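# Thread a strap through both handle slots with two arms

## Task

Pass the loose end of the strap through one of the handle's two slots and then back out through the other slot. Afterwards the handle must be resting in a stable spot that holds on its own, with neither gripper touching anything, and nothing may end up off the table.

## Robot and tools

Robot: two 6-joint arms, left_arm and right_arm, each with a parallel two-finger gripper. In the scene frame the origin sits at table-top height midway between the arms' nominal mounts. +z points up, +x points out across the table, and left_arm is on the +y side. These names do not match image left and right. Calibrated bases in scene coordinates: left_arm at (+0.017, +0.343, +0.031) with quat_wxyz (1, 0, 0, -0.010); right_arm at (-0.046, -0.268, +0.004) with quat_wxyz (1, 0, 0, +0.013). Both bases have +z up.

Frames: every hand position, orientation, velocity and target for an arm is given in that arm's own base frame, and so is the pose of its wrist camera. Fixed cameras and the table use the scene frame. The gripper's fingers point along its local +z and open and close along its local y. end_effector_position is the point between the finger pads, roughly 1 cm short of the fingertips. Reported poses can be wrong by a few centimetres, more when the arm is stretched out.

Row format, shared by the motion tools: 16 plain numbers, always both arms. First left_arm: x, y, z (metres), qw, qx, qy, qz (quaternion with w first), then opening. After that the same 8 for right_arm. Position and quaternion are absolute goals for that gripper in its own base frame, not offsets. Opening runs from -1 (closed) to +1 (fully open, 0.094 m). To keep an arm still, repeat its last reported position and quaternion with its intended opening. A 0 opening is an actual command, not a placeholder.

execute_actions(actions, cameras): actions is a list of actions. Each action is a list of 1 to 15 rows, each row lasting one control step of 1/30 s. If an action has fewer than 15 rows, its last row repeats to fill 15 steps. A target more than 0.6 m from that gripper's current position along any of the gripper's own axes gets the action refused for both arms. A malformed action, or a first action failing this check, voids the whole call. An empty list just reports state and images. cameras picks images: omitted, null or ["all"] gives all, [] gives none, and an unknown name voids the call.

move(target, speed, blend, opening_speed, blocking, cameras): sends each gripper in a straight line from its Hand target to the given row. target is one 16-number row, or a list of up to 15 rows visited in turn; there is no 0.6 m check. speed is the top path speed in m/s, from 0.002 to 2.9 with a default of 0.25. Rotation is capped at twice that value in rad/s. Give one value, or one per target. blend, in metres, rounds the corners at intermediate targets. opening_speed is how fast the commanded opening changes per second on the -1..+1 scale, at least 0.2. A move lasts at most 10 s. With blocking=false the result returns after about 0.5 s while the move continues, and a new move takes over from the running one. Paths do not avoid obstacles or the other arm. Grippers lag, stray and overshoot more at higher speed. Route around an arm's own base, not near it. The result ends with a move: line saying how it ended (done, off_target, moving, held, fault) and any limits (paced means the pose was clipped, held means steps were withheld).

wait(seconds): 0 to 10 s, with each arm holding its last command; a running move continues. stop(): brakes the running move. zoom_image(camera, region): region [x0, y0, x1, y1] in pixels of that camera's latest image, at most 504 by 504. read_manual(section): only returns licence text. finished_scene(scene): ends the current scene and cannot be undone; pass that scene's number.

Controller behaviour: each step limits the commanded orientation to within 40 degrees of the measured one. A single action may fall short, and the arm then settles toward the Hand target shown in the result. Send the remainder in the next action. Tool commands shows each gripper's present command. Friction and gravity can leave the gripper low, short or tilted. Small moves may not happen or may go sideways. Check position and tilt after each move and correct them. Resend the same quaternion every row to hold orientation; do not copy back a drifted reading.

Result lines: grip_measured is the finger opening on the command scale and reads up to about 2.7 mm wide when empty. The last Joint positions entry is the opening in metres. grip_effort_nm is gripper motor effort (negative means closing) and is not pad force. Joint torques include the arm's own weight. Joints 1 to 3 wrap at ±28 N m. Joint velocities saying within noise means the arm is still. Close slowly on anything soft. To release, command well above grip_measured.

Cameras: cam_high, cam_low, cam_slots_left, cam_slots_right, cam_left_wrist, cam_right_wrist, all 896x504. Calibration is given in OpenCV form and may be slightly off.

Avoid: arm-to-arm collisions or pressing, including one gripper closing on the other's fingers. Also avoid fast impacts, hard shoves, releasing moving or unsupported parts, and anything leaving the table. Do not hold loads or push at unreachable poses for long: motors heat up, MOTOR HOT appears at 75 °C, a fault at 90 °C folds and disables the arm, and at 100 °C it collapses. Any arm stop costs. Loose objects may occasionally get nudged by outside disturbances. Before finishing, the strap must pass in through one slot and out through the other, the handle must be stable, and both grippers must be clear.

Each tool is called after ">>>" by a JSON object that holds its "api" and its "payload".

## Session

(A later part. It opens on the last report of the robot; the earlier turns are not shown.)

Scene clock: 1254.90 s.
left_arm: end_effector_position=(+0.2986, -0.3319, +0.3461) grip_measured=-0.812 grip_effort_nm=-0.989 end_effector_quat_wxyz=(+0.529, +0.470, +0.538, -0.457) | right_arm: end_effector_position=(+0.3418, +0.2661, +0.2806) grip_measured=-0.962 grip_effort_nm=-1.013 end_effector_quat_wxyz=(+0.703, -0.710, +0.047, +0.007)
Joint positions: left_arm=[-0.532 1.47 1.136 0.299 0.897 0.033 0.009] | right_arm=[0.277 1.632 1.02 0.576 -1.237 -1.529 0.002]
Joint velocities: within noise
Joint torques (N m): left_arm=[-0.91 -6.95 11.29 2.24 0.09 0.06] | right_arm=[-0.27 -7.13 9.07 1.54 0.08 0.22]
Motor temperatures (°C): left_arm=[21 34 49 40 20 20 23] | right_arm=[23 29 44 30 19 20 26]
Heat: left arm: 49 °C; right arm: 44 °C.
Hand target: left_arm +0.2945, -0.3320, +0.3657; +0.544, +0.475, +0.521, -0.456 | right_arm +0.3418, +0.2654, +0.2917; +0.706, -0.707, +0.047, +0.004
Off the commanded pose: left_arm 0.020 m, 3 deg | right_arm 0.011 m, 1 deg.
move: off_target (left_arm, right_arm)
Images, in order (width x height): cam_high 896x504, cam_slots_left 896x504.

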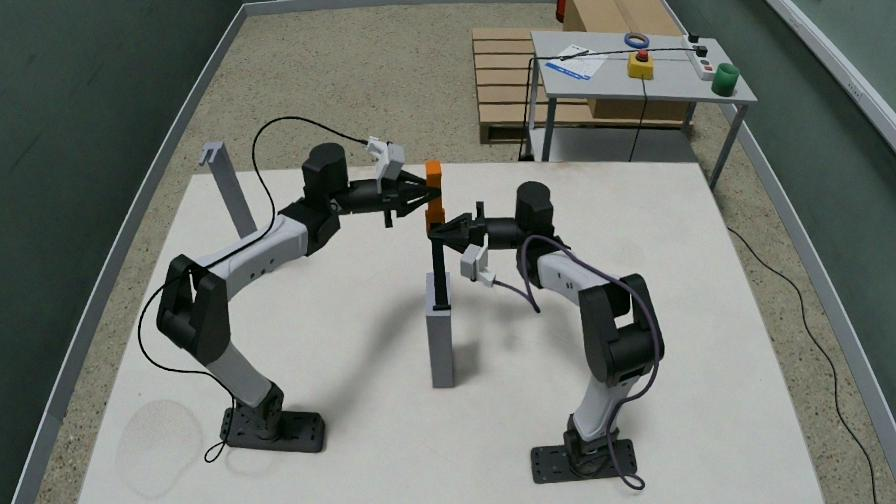

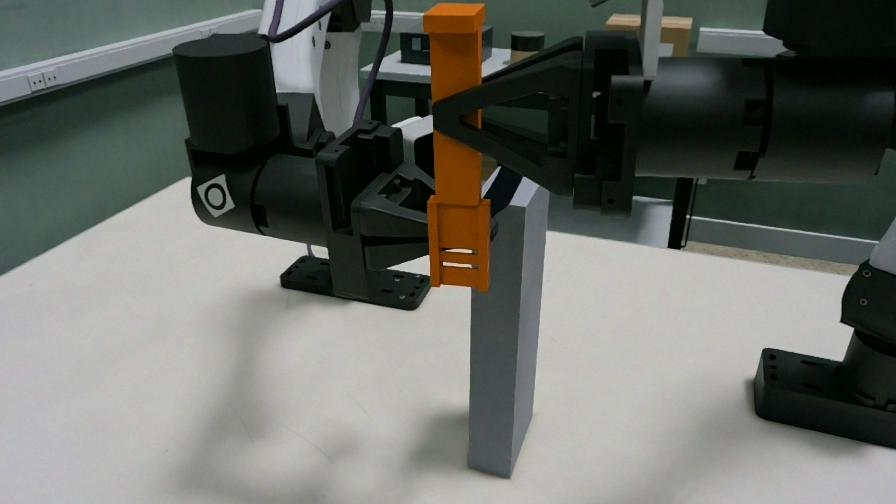

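>>> {"api": "move", "payload": {"target": [0.295, -0.3324, 0.3660, 0.5436, 0.4751, 0.5212, -0.4555, -0.9, 0.337, 0.2654, 0.2918, 0.7055, -0.7071, 0.0469, 0.0037, -1], "speed": 0.03, "cameras": ["cam_high","cam_slots_left"]}}

>>> {"api": "zoom_image", "payload": {"camera": "cam_high", "region": [415, 210, 465, 260]}}

>>> {"api": "zoom_image", "payload": {"camera": "cam_slots_left", "region": [435, 235, 485, 285]}}

Scene clock: 1259.83 s.
left_arm: end_effector_position=(+0.2986, -0.3319, +0.3461) grip_measured=-0.812 grip_effort_nm=-0.994 end_effector_quat_wxyz=(+0.529, +0.470, +0.538, -0.457) | right_arm: end_effector_position=(+0.3418, +0.2661, +0.2806) grip_measured=-0.962 grip_effort_nm=-1.013 end_effector_quat_wxyz=(+0.703, -0.710, +0.047, +0.007)
Joint positions: left_arm=[-0.532 1.47 1.136 0.299 0.897 0.033 0.009] | right_arm=[0.277 1.632 1.02 0.575 -1.237 -1.529 0.002]
Joint velocities: within noise
Joint torques (N m): left_arm=[-0.83 -6.86 11.08 2.26 0.06 0.04] | right_arm=[0.06 -8.47 7.32 1.54 0.12 0.21]
Motor temperatures (°C): left_arm=[21 34 49 40 20 20 23] | right_arm=[23 29 43 30 19 20 26]
Heat: left arm: 49 °C; right arm: 43 °C.
Hand target: left_arm +0.2945, -0.3320, +0.3657; +0.544, +0.475, +0.521, -0.456 | right_arm +0.3369, +0.2655, +0.2916; +0.706, -0.707, +0.047, +0.004
Off the commanded pose: left_arm 0.020 m, 3 deg | right_arm 0.012 m, 1 deg.
move: off_target (left_arm, right_arm)
Images, in order (width x height): cam_high 896x504, cam_slots_left 896x504.

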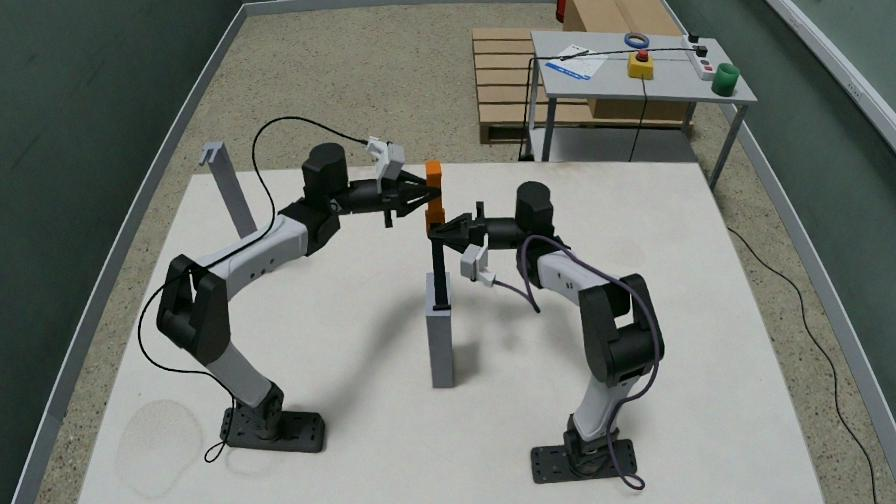

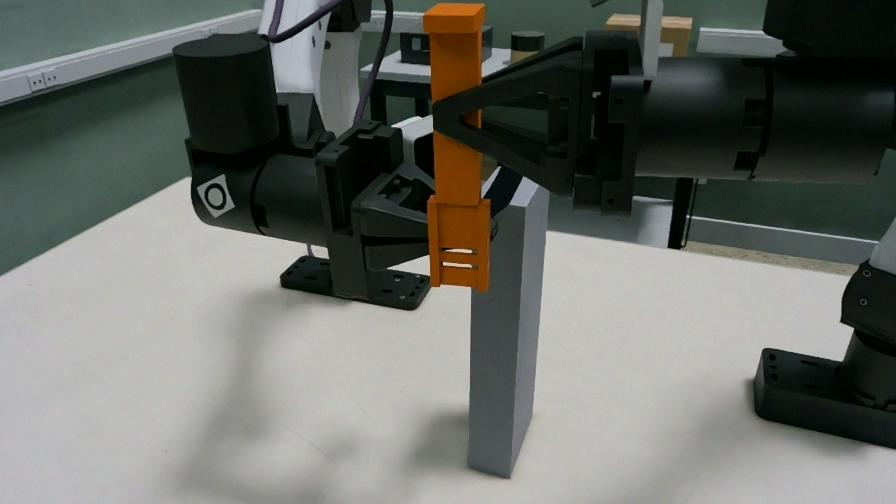

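Scaled by 10.080 from the camera's 896x504 image, which has a finer 1280x720 frame.

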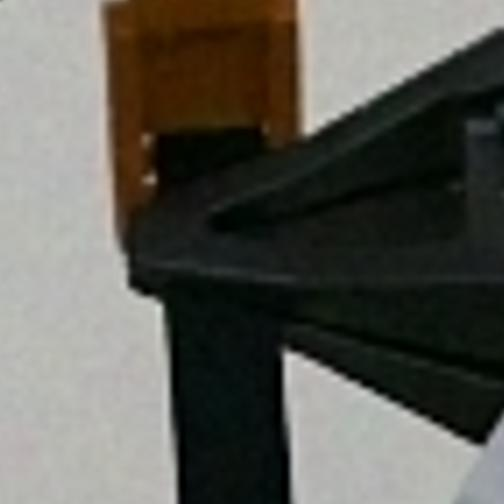

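Scaled by 10.080 from the camera's 896x504 image, which has a finer 1280x720 frame.

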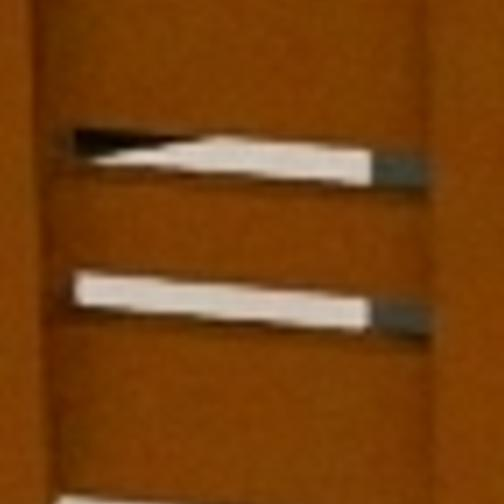

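>>> {"api": "move", "payload": {"target": [0.295, -0.3324, 0.3660, 0.5436, 0.4751, 0.5212, -0.4555, -0.9, 0.333, 0.2660, 0.2918, 0.7055, -0.7071, 0.0469, 0.0037, -1], "speed": 0.03, "cameras": ["cam_high","cam_slots_left"]}}

>>> {"api": "zoom_image", "payload": {"camera": "cam_high", "region": [415, 210, 465, 260]}}

>>> {"api": "zoom_image", "payload": {"camera": "cam_slots_left", "region": [435, 235, 485, 285]}}

Scene clock: 1265.13 s.
left_arm: end_effector_position=(+0.2986, -0.3319, +0.3461) grip_measured=-0.812 grip_effort_nm=-0.994 end_effector_quat_wxyz=(+0.529, +0.470, +0.538, -0.457) | right_arm: end_effector_position=(+0.3403, +0.2665, +0.2843) grip_measured=-0.962 grip_effort_nm=-1.018 end_effector_quat_wxyz=(+0.704, -0.709, +0.045, +0.003)
Joint positions: left_arm=[-0.532 1.47 1.136 0.299 0.897 0.033 0.009] | right_arm=[0.28 1.622 1.02 0.575 -1.232 -1.529 0.002]
Joint velocities: within noise
Joint torques (N m): left_arm=[-0.98 -6.9 11.14 2.28 0.06 0] | right_arm=[0.32 -8.65 5.96 1.55 0.11 0.2]
Motor temperatures (°C): left_arm=[21 34 49 40 20 20 23] | right_arm=[23 30 43 30 19 20 26]
Heat: left arm: 49 °C; right arm: 43 °C.
Hand target: left_arm +0.2945, -0.3320, +0.3657; +0.544, +0.475, +0.521, -0.456 | right_arm +0.3331, +0.2661, +0.2916; +0.706, -0.707, +0.047, +0.004
Off the commanded pose: left_arm 0.020 m, 3 deg | right_arm 0.010 m, 0 deg.
move: off_target (left_arm)
Images, in order (width x height): cam_high 896x504, cam_slots_left 896x504.

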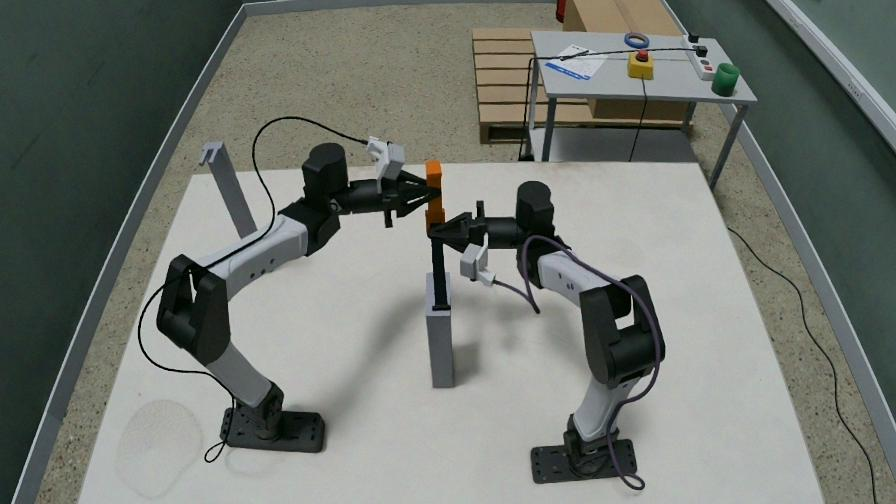

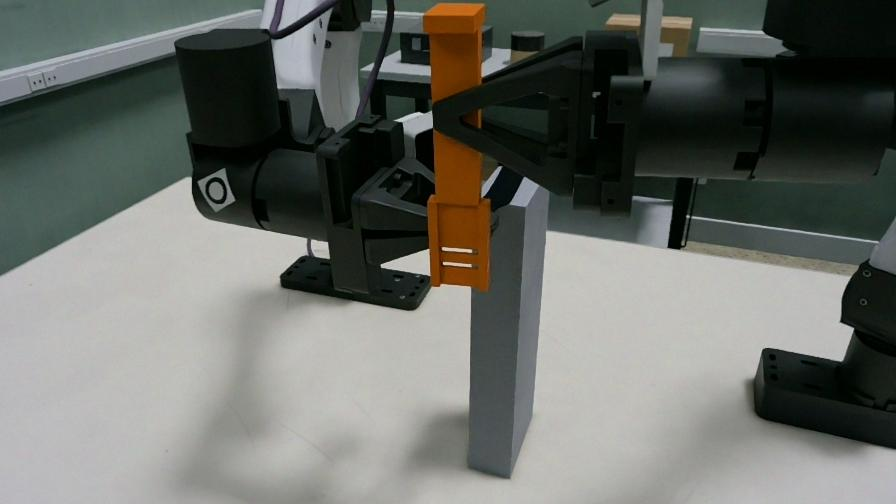

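Scaled by 10.080 from the camera's 896x504 image, which has a finer 1280x720 frame.

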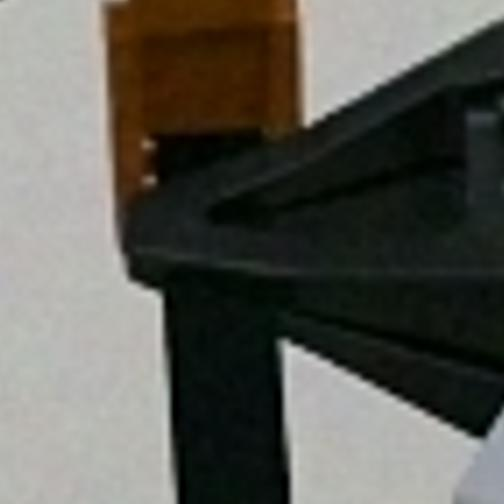

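Scaled by 10.080 from the camera's 896x504 image, which has a finer 1280x720 frame.

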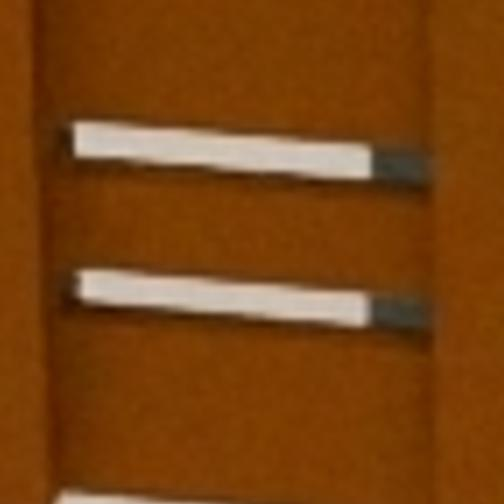

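>>> {"api": "move", "payload": {"target": [0.295, -0.3324, 0.3677, 0.5436, 0.4751, 0.5212, -0.4555, -0.9, 0.333, 0.2660, 0.2918, 0.7055, -0.7071, 0.0469, 0.0037, -1], "speed": 0.03, "cameras": ["cam_high","cam_slots_left"]}}

>>> {"api": "zoom_image", "payload": {"camera": "cam_high", "region": [415, 210, 465, 260]}}

Scene clock: 1271.90 s.
left_arm: end_effector_position=(+0.2986, -0.3319, +0.3454) grip_measured=-0.812 grip_effort_nm=-0.999 end_effector_quat_wxyz=(+0.528, +0.470, +0.540, -0.457) | right_arm: end_effector_position=(+0.3404, +0.2665, +0.2843) grip_measured=-0.962 grip_effort_nm=-1.013 end_effector_quat_wxyz=(+0.704, -0.709, +0.045, +0.003)
Joint positions: left_arm=[-0.532 1.47 1.136 0.295 0.897 0.033 0.009] | right_arm=[0.28 1.622 1.02 0.575 -1.231 -1.529 0.002]
Joint velocities: within noise
Joint torques (N m): left_arm=[-1.01 -7.16 11.85 2.21 0.06 0.01] | right_arm=[0.32 -8.59 5.93 1.57 0.13 0.2]
Motor temperatures (°C): left_arm=[21 34 49 40 20 20 23] | right_arm=[23 32 42 30 19 20 26]
Heat: left arm: 49 °C; right arm: 42 °C.
Hand target: left_arm +0.2944, -0.3319, +0.3673; +0.544, +0.475, +0.521, -0.456 | right_arm +0.3331, +0.2661, +0.2916; +0.706, -0.707, +0.047, +0.004
Off the commanded pose: left_arm 0.023 m, 3 deg | right_arm 0.011 m, 0 deg.
move: off_target (left_arm, right_arm)
Images, in order (width x height): cam_high 896x504, cam_slots_left 896x504.

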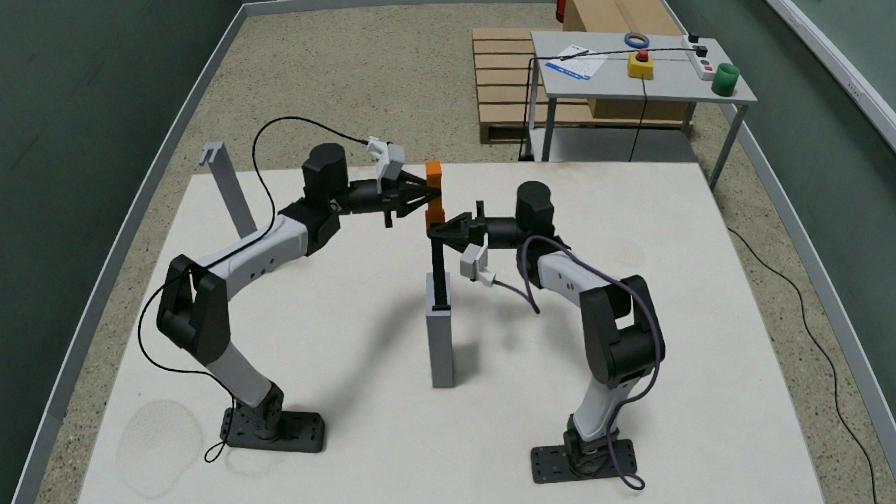

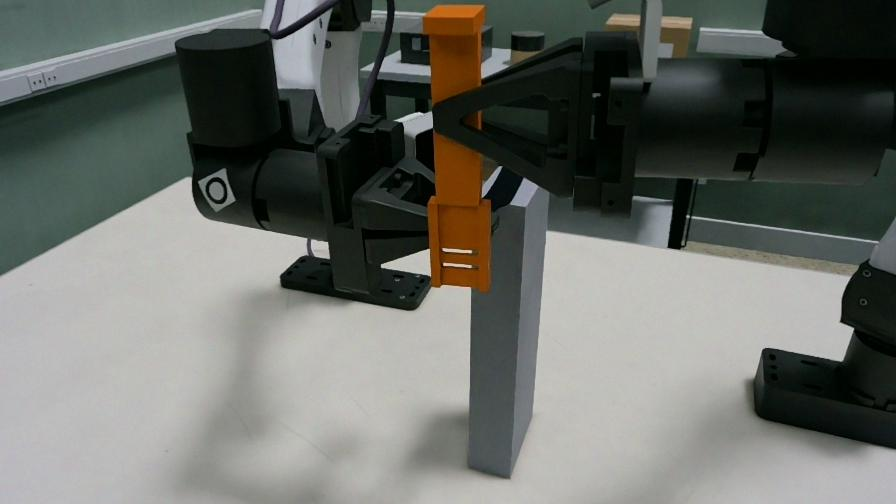

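Scaled by 10.080 from the camera's 896x504 image, which has a finer 1280x720 frame.

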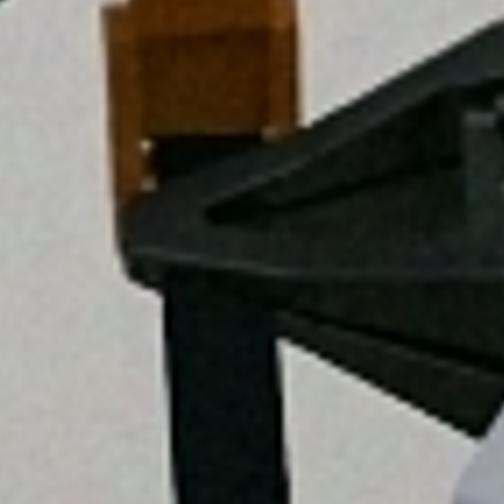

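>>> {"api": "move", "payload": {"target": [0.295, -0.3324, 0.3668, 0.5465, 0.4717, 0.5186, -0.4585, -0.9, 0.333, 0.2660, 0.2918, 0.7055, -0.7071, 0.0469, 0.0037, -1], "speed": 0.03, "cameras": ["cam_high","cam_slots_left"]}}

>>> {"api": "zoom_image", "payload": {"camera": "cam_high", "region": [415, 210, 465, 260]}}

Scene clock: 1281.17 s.
left_arm: end_effector_position=(+0.2987, -0.3319, +0.3465) grip_measured=-0.812 grip_effort_nm=-0.994 end_effector_quat_wxyz=(+0.528, +0.468, +0.540, -0.459) | right_arm: end_effector_position=(+0.3404, +0.2665, +0.2843) grip_measured=-0.962 grip_effort_nm=-1.013 end_effector_quat_wxyz=(+0.704, -0.709, +0.045, +0.003)
Joint positions: left_arm=[-0.532 1.47 1.136 0.301 0.897 0.025 0.009] | right_arm=[0.28 1.622 1.02 0.575 -1.231 -1.529 0.002]
Joint velocities: within noise
Joint torques (N m): left_arm=[-0.88 -6.86 10.26 2.54 0.03 -0.03] | right_arm=[0.35 -8.69 5.9 1.56 0.13 0.23]
Motor temperatures (°C): left_arm=[21 34 50 40 20 20 23] | right_arm=[23 33 41 30 19 20 26]
Heat: left arm: 50 °C; right arm: 41 °C.
Hand target: left_arm +0.2945, -0.3319, +0.3665; +0.546, +0.472, +0.519, -0.458 | right_arm +0.3331, +0.2661, +0.2916; +0.706, -0.707, +0.047, +0.004
Off the commanded pose: left_arm 0.021 m, 3 deg | right_arm 0.011 m, 0 deg.
move: off_target (left_arm, right_arm)
Images, in order (width x height): cam_high 896x504, cam_slots_left 896x504.

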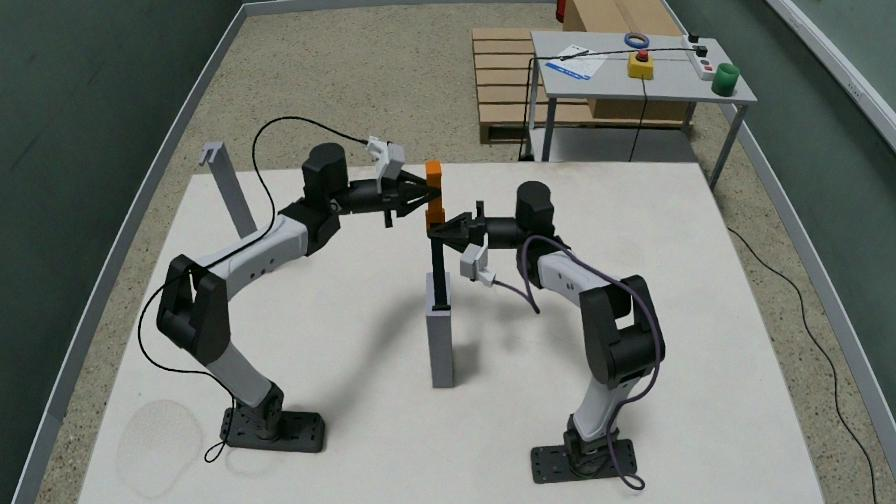

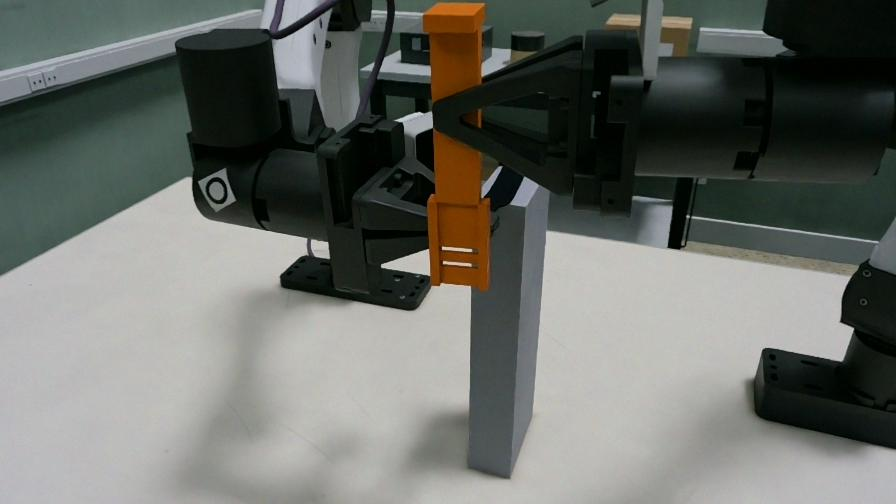

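Scaled by 10.080 from the camera's 896x504 image, which has a finer 1280x720 frame.

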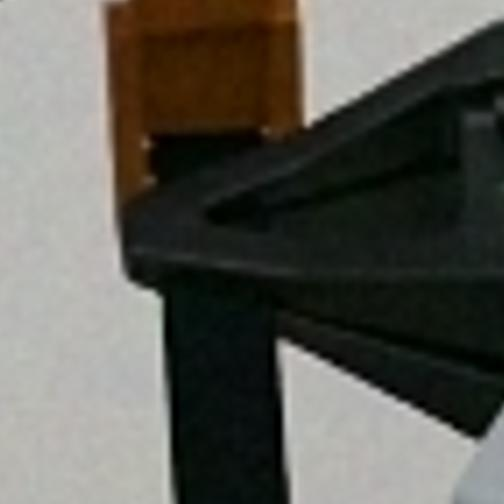

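>>> {"api": "move", "payload": {"target": [0.295, -0.3324, 0.3668, 0.5507, 0.4669, 0.5144, -0.4633, -0.9, 0.333, 0.2660, 0.2918, 0.7055, -0.7071, 0.0469, 0.0037, -1], "speed": 0.03, "cameras": ["cam_high","cam_slots_left"]}}

>>> {"api": "zoom_image", "payload": {"camera": "cam_high", "region": [415, 210, 465, 260]}}

>>> {"api": "zoom_image", "payload": {"camera": "cam_slots_left", "region": [435, 235, 485, 285]}}

Scene clock: 1288.57 s.
left_arm: end_effector_position=(+0.2987, -0.3319, +0.3550) grip_measured=-0.812 grip_effort_nm=-0.994 end_effector_quat_wxyz=(+0.539, +0.464, +0.529, -0.463) | right_arm: end_effector_position=(+0.3405, +0.2665, +0.2843) grip_measured=-0.962 grip_effort_nm=-1.013 end_effector_quat_wxyz=(+0.704, -0.709, +0.045, +0.003)
Joint positions: left_arm=[-0.532 1.47 1.136 0.348 0.897 0 0.009] | right_arm=[0.28 1.622 1.02 0.575 -1.231 -1.529 0.002]
Joint velocities: within noise
Joint torques (N m): left_arm=[-0.98 -6.68 8.73 2.52 0 -0.06] | right_arm=[0.38 -8.72 5.91 1.54 0.12 0.21]
Motor temperatures (°C): left_arm=[21 34 49 41 20 20 23] | right_arm=[23 34 40 30 19 20 26]
Heat: left arm: 49 °C; right arm: 40 °C.
Hand target: left_arm +0.2948, -0.3322, +0.3667; +0.550, +0.467, +0.514, -0.463 | right_arm +0.3331, +0.2661, +0.2916; +0.706, -0.707, +0.047, +0.004
Off the commanded pose: left_arm 0.012 m, 2 deg | right_arm 0.011 m, 0 deg.
move: off_target (left_arm, right_arm)
Images, in order (width x height): cam_high 896x504, cam_slots_left 896x504.

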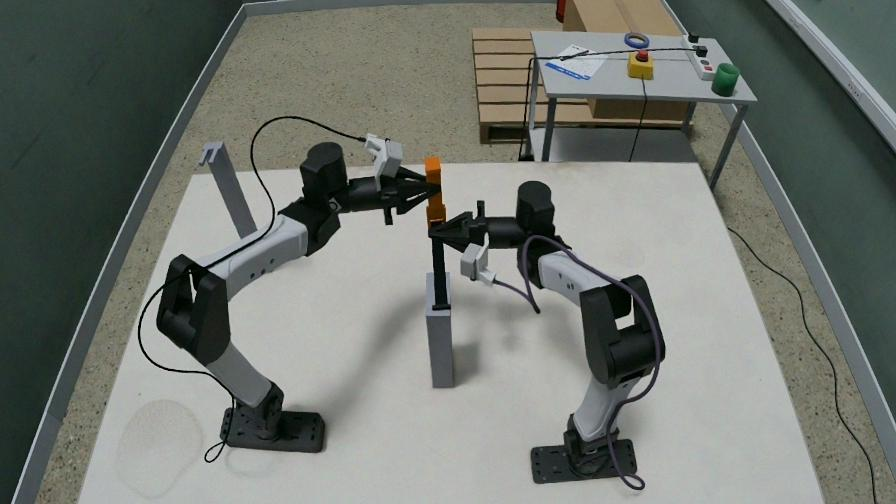

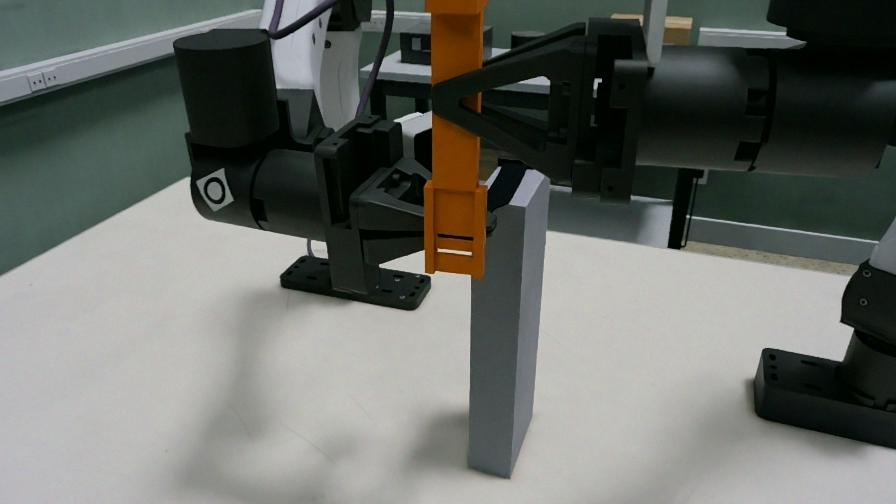

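Scaled by 10.080 from the camera's 896x504 image, which has a finer 1280x720 frame.

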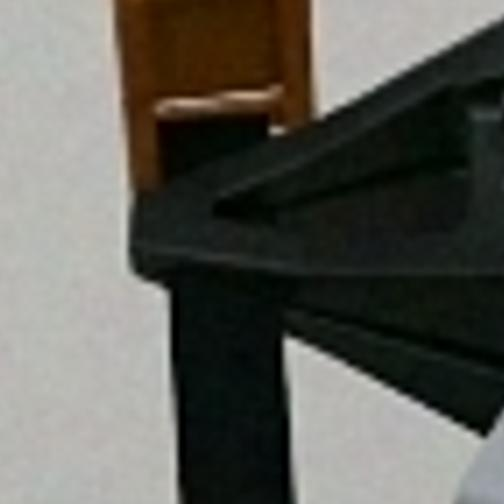

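Scaled by 10.080 from the camera's 896x504 image, which has a finer 1280x720 frame.

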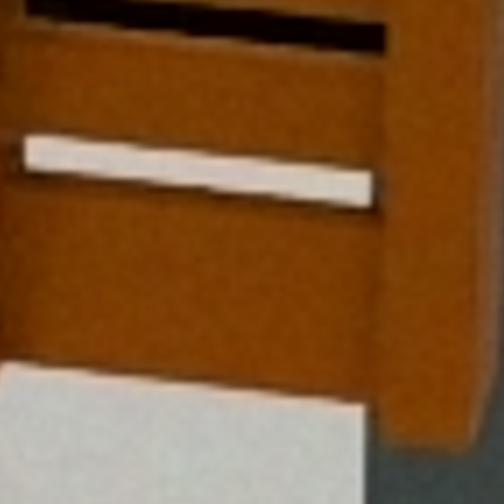

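>>> {"api": "move", "payload": {"target": [0.295, -0.3324, 0.3668, 0.5484, 0.4697, 0.5167, -0.4607, -0.9, 0.333, 0.2660, 0.2918, 0.7055, -0.7071, 0.0469, 0.0037, -1], "speed": 0.03, "cameras": []}}

>>> {"api": "move", "payload": {"target": [0.295, -0.3324, 0.3668, 0.5456, 0.4727, 0.5194, -0.4576, -0.9, 0.333, 0.2660, 0.2918, 0.7055, -0.7071, 0.0469, 0.0037, -1], "speed": 0.03, "cameras": []}}

Scene clock: 1295.53 s.
left_arm: end_effector_position=(+0.2987, -0.3319, +0.3551) grip_measured=-0.812 grip_effort_nm=-1.004 end_effector_quat_wxyz=(+0.539, +0.464, +0.529, -0.463) | right_arm: end_effector_position=(+0.3405, +0.2665, +0.2843) grip_measured=-0.962 grip_effort_nm=-1.009 end_effector_quat_wxyz=(+0.704, -0.709, +0.045, +0.003)
Joint positions: left_arm=[-0.532 1.47 1.136 0.349 0.897 -0.001 0.009] | right_arm=[0.28 1.622 1.02 0.575 -1.231 -1.529 0.002]
Joint velocities: within noise
Joint torques (N m): left_arm=[-0.96 -6.67 9.7 2.28 0.04 0.1] | right_arm=[0.35 -8.69 5.93 1.58 0.14 0.19]
Motor temperatures (°C): left_arm=[21 34 49 40 20 20 23] | right_arm=[23 35 39 29 19 20 26]
Heat: left arm: 49 °C; right arm: 39 °C.
Hand target: left_arm +0.2949, -0.3322, +0.3666; +0.548, +0.470, +0.517, -0.461 | right_arm +0.3331, +0.2661, +0.2916; +0.706, -0.707, +0.047, +0.004
Off the commanded pose: left_arm 0.012 m, 2 deg | right_arm 0.011 m, 0 deg.
move: off_target (left_arm, right_arm)
No camera images: "cameras" was empty.

Scene clock: 1296.43 s.
left_arm: end_effector_position=(+0.2987, -0.3319, +0.3500) grip_measured=-0.812 grip_effort_nm=-0.994 end_effector_quat_wxyz=(+0.532, +0.466, +0.536, -0.461) | right_arm: end_effector_position=(+0.3405, +0.2665, +0.2843) grip_measured=-0.962 grip_effort_nm=-1.018 end_effector_quat_wxyz=(+0.704, -0.709, +0.045, +0.003)
Joint positions: left_arm=[-0.532 1.47 1.136 0.321 0.897 0.013 0.009] | right_arm=[0.28 1.622 1.02 0.575 -1.231 -1.529 0.002]
Joint velocities: within noise
Joint torques (N m): left_arm=[-0.98 -6.9 10.74 2.19 0.05 0.15] | right_arm=[0.32 -8.59 5.89 1.56 0.14 0.22]
Motor temperatures (°C): left_arm=[21 34 49 40 20 20 23] | right_arm=[23 35 39 29 19 20 26]
Heat: left arm: 49 °C; right arm: 39 °C.
Hand target: left_arm +0.2947, -0.3321, +0.3666; +0.546, +0.472, +0.519, -0.458 | right_arm +0.3331, +0.2661, +0.2916; +0.706, -0.707, +0.047, +0.004
Off the commanded pose: left_arm 0.017 m, 3 deg | right_arm 0.011 m, 0 deg.
move: off_target (left_arm, right_arm)
No camera images: "cameras" was empty.

>>> {"api": "move", "payload": {"target": [0.295, -0.3324, 0.3668, 0.5447, 0.4739, 0.5202, -0.4567, -0.9, 0.333, 0.2660, 0.2918, 0.7055, -0.7071, 0.0469, 0.0037, -1], "speed": 0.03, "cameras": ["cam_high","cam_slots_left"]}}

>>> {"api": "zoom_image", "payload": {"camera": "cam_high", "region": [415, 210, 465, 260]}}

>>> {"api": "zoom_image", "payload": {"camera": "cam_slots_left", "region": [425, 225, 485, 285]}}

Scene clock: 1301.57 s.
left_arm: end_effector_position=(+0.2987, -0.3319, +0.3480) grip_measured=-0.812 grip_effort_nm=-0.989 end_effector_quat_wxyz=(+0.530, +0.467, +0.538, -0.460) | right_arm: end_effector_position=(+0.3405, +0.2665, +0.2843) grip_measured=-0.962 grip_effort_nm=-1.013 end_effector_quat_wxyz=(+0.704, -0.709, +0.045, +0.003)
Joint positions: left_arm=[-0.532 1.47 1.136 0.31 0.897 0.018 0.009] | right_arm=[0.28 1.622 1.02 0.575 -1.231 -1.529 0.002]
Joint velocities: within noise
Joint torques (N m): left_arm=[-0.92 -7.04 10.93 2.27 0.03 0.11] | right_arm=[0.34 -8.59 5.93 1.56 0.1 0.2]
Motor temperatures (°C): left_arm=[21 34 49 40 20 20 23] | right_arm=[23 36 39 29 19 20 26]
Heat: left arm: 49 °C; right arm: 39 °C.
Hand target: left_arm +0.2946, -0.3320, +0.3665; +0.545, +0.474, +0.520, -0.457 | right_arm +0.3331, +0.2661, +0.2916; +0.706, -0.707, +0.047, +0.004
Off the commanded pose: left_arm 0.019 m, 3 deg | right_arm 0.011 m, 0 deg.
move: off_target (left_arm, right_arm)
Images, in order (width x height): cam_high 896x504, cam_slots_left 896x504.

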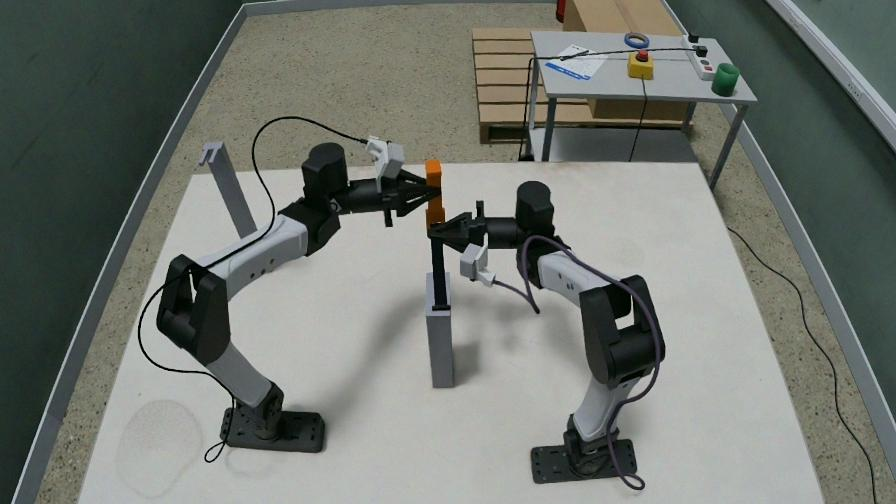

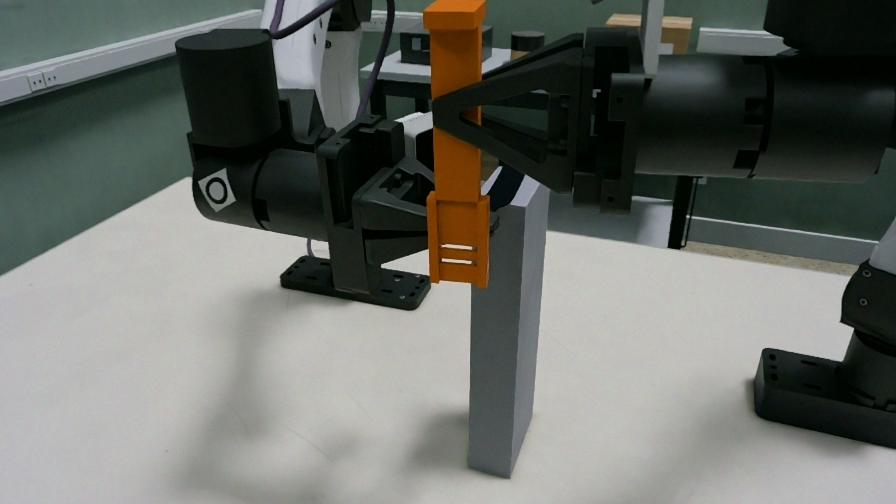

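Scaled by 10.080 from the camera's 896x504 image, which has a finer 1280x720 frame.

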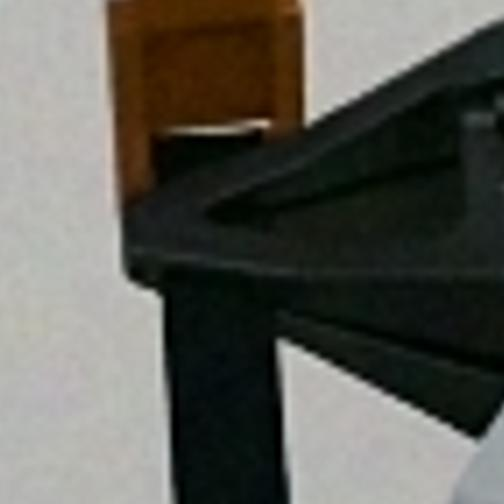

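Scaled by 8.400 from the camera's 896x504 image, which has a finer 1280x720 frame.

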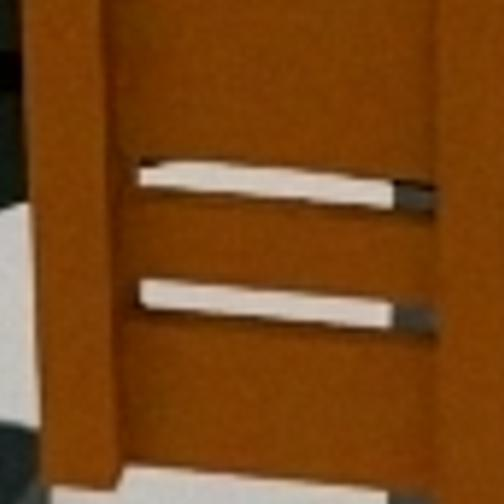

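>>> {"api": "move", "payload": {"target": [0.295, -0.3324, 0.3668, 0.5447, 0.4739, 0.5202, -0.4567, -0.9, 0.343, 0.2660, 0.2918, 0.7055, -0.7071, 0.0469, 0.0037, -1], "speed": 0.03, "cameras": ["cam_high","cam_slots_left"]}}

>>> {"api": "zoom_image", "payload": {"camera": "cam_high", "region": [415, 210, 465, 260]}}

>>> {"api": "zoom_image", "payload": {"camera": "cam_slots_left", "region": [425, 225, 485, 285]}}

Scene clock: 1316.37 s.
left_arm: end_effector_position=(+0.2987, -0.3319, +0.3478) grip_measured=-0.812 grip_effort_nm=-0.989 end_effector_quat_wxyz=(+0.530, +0.467, +0.539, -0.460) | right_arm: end_effector_position=(+0.3405, +0.2664, +0.2842) grip_measured=-0.962 grip_effort_nm=-1.018 end_effector_quat_wxyz=(+0.704, -0.709, +0.046, +0.003)
Joint positions: left_arm=[-0.532 1.47 1.136 0.309 0.897 0.019 0.009] | right_arm=[0.28 1.622 1.02 0.575 -1.23 -1.529 0.002]
Joint velocities: within noise
Joint torques (N m): left_arm=[-0.94 -6.95 11.02 2.21 0.04 0.17] | right_arm=[-0.38 -5.97 9.54 1.56 0.04 0.22]
Motor temperatures (°C): left_arm=[21 34 49 39 20 20 23] | right_arm=[23 36 38 29 19 20 26]
Heat: left arm: 49 °C; right arm: 38 °C.
Hand target: left_arm +0.2946, -0.3320, +0.3665; +0.545, +0.474, +0.520, -0.457 | right_arm +0.3428, +0.2659, +0.2917; +0.706, -0.707, +0.047, +0.004
Off the commanded pose: left_arm 0.019 m, 3 deg | right_arm 0.008 m, 0 deg.
move: off_target (left_arm)
Images, in order (width x height): cam_high 896x504, cam_slots_left 896x504.

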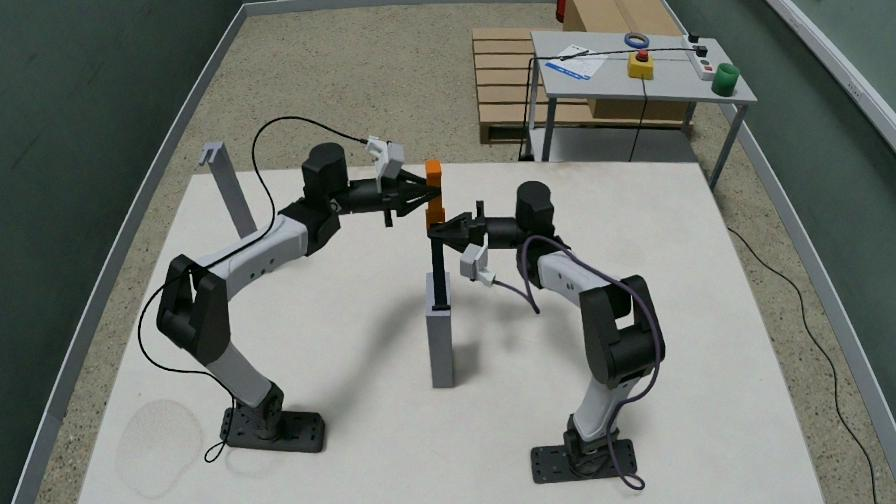

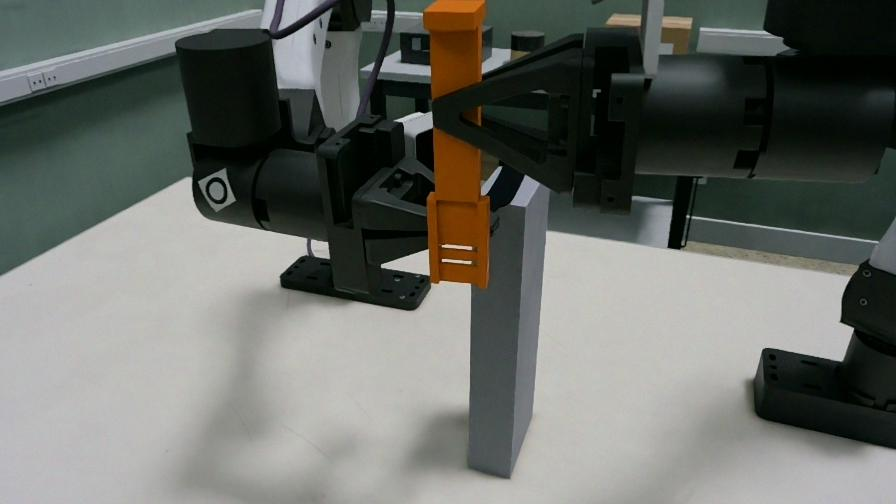

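Scaled by 10.080 from the camera's 896x504 image, which has a finer 1280x720 frame.

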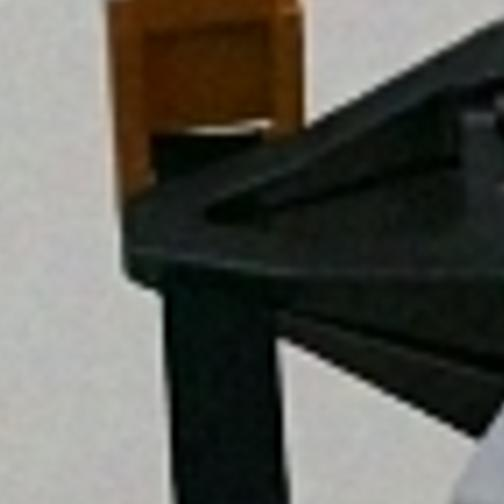

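Scaled by 8.400 from the camera's 896x504 image, which has a finer 1280x720 frame.

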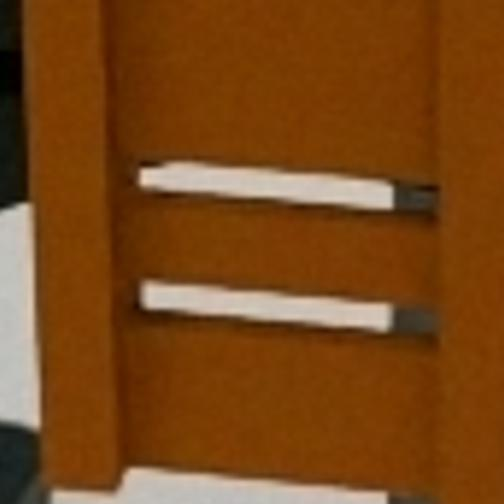

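>>> {"api": "move", "payload": {"target": [0.295, -0.3324, 0.3668, 0.5447, 0.4739, 0.5202, -0.4567, -0.9, 0.3465, 0.2660, 0.2918, 0.7055, -0.7071, 0.0469, 0.0037, -1], "speed": 0.03, "cameras": ["cam_high","cam_slots_left"]}}

>>> {"api": "zoom_image", "payload": {"camera": "cam_high", "region": [415, 210, 465, 260]}}

>>> {"api": "zoom_image", "payload": {"camera": "cam_slots_left", "region": [425, 225, 485, 285]}}

Scene clock: 1322.20 s.
left_arm: end_effector_position=(+0.2987, -0.3319, +0.3478) grip_measured=-0.812 grip_effort_nm=-0.999 end_effector_quat_wxyz=(+0.530, +0.467, +0.539, -0.460) | right_arm: end_effector_position=(+0.3405, +0.2664, +0.2842) grip_measured=-0.962 grip_effort_nm=-1.013 end_effector_quat_wxyz=(+0.704, -0.709, +0.046, +0.003)
Joint positions: left_arm=[-0.532 1.47 1.136 0.309 0.897 0.019 0.009] | right_arm=[0.28 1.622 1.02 0.574 -1.23 -1.529 0.002]
Joint velocities: within noise
Joint torques (N m): left_arm=[-0.95 -6.87 10.95 2.22 0.04 0.11] | right_arm=[-0.68 -5.03 10.77 1.54 0.02 0.21]
Motor temperatures (°C): left_arm=[21 34 49 39 20 20 23] | right_arm=[23 36 39 29 19 20 26]
Heat: left arm: 49 °C; right arm: 39 °C.
Hand target: left_arm +0.2946, -0.3320, +0.3665; +0.545, +0.474, +0.520, -0.457 | right_arm +0.3462, +0.2658, +0.2916; +0.706, -0.707, +0.047, +0.004
Off the commanded pose: left_arm 0.019 m, 3 deg | right_arm 0.010 m, 0 deg.
move: off_target (left_arm)
Images, in order (width x height): cam_high 896x504, cam_slots_left 896x504.

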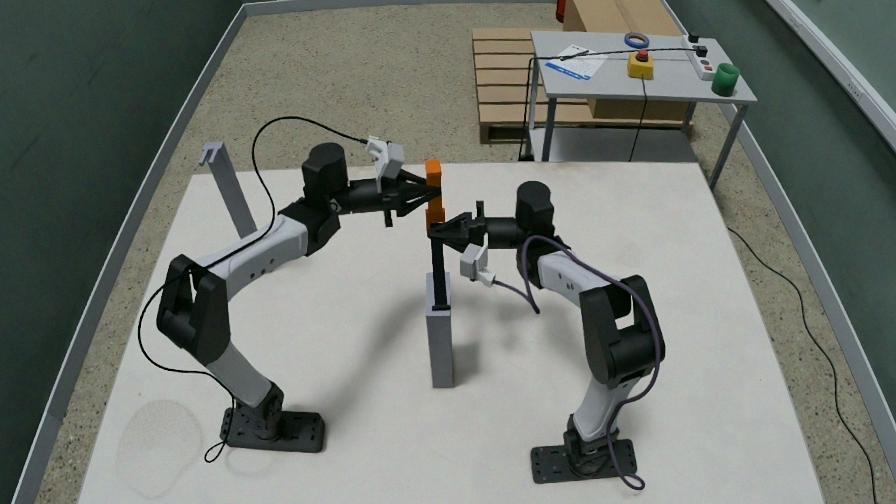

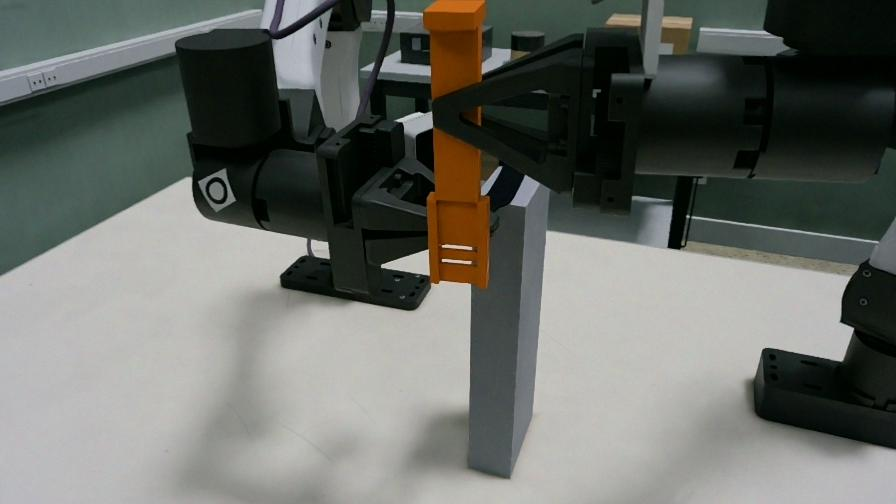

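Scaled by 10.080 from the camera's 896x504 image, which has a finer 1280x720 frame.

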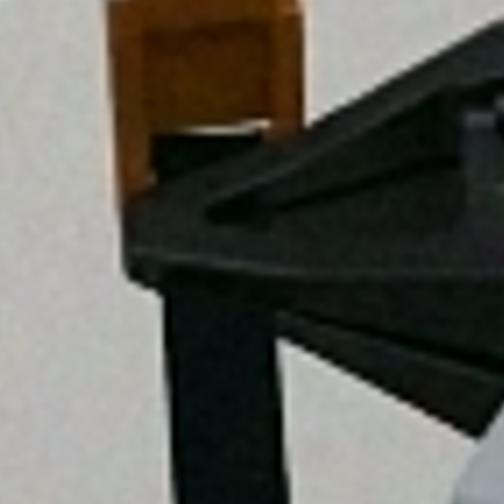

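Scaled by 8.400 from the camera's 896x504 image, which has a finer 1280x720 frame.

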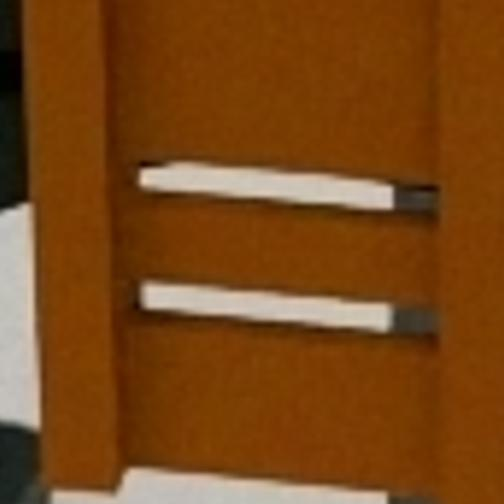

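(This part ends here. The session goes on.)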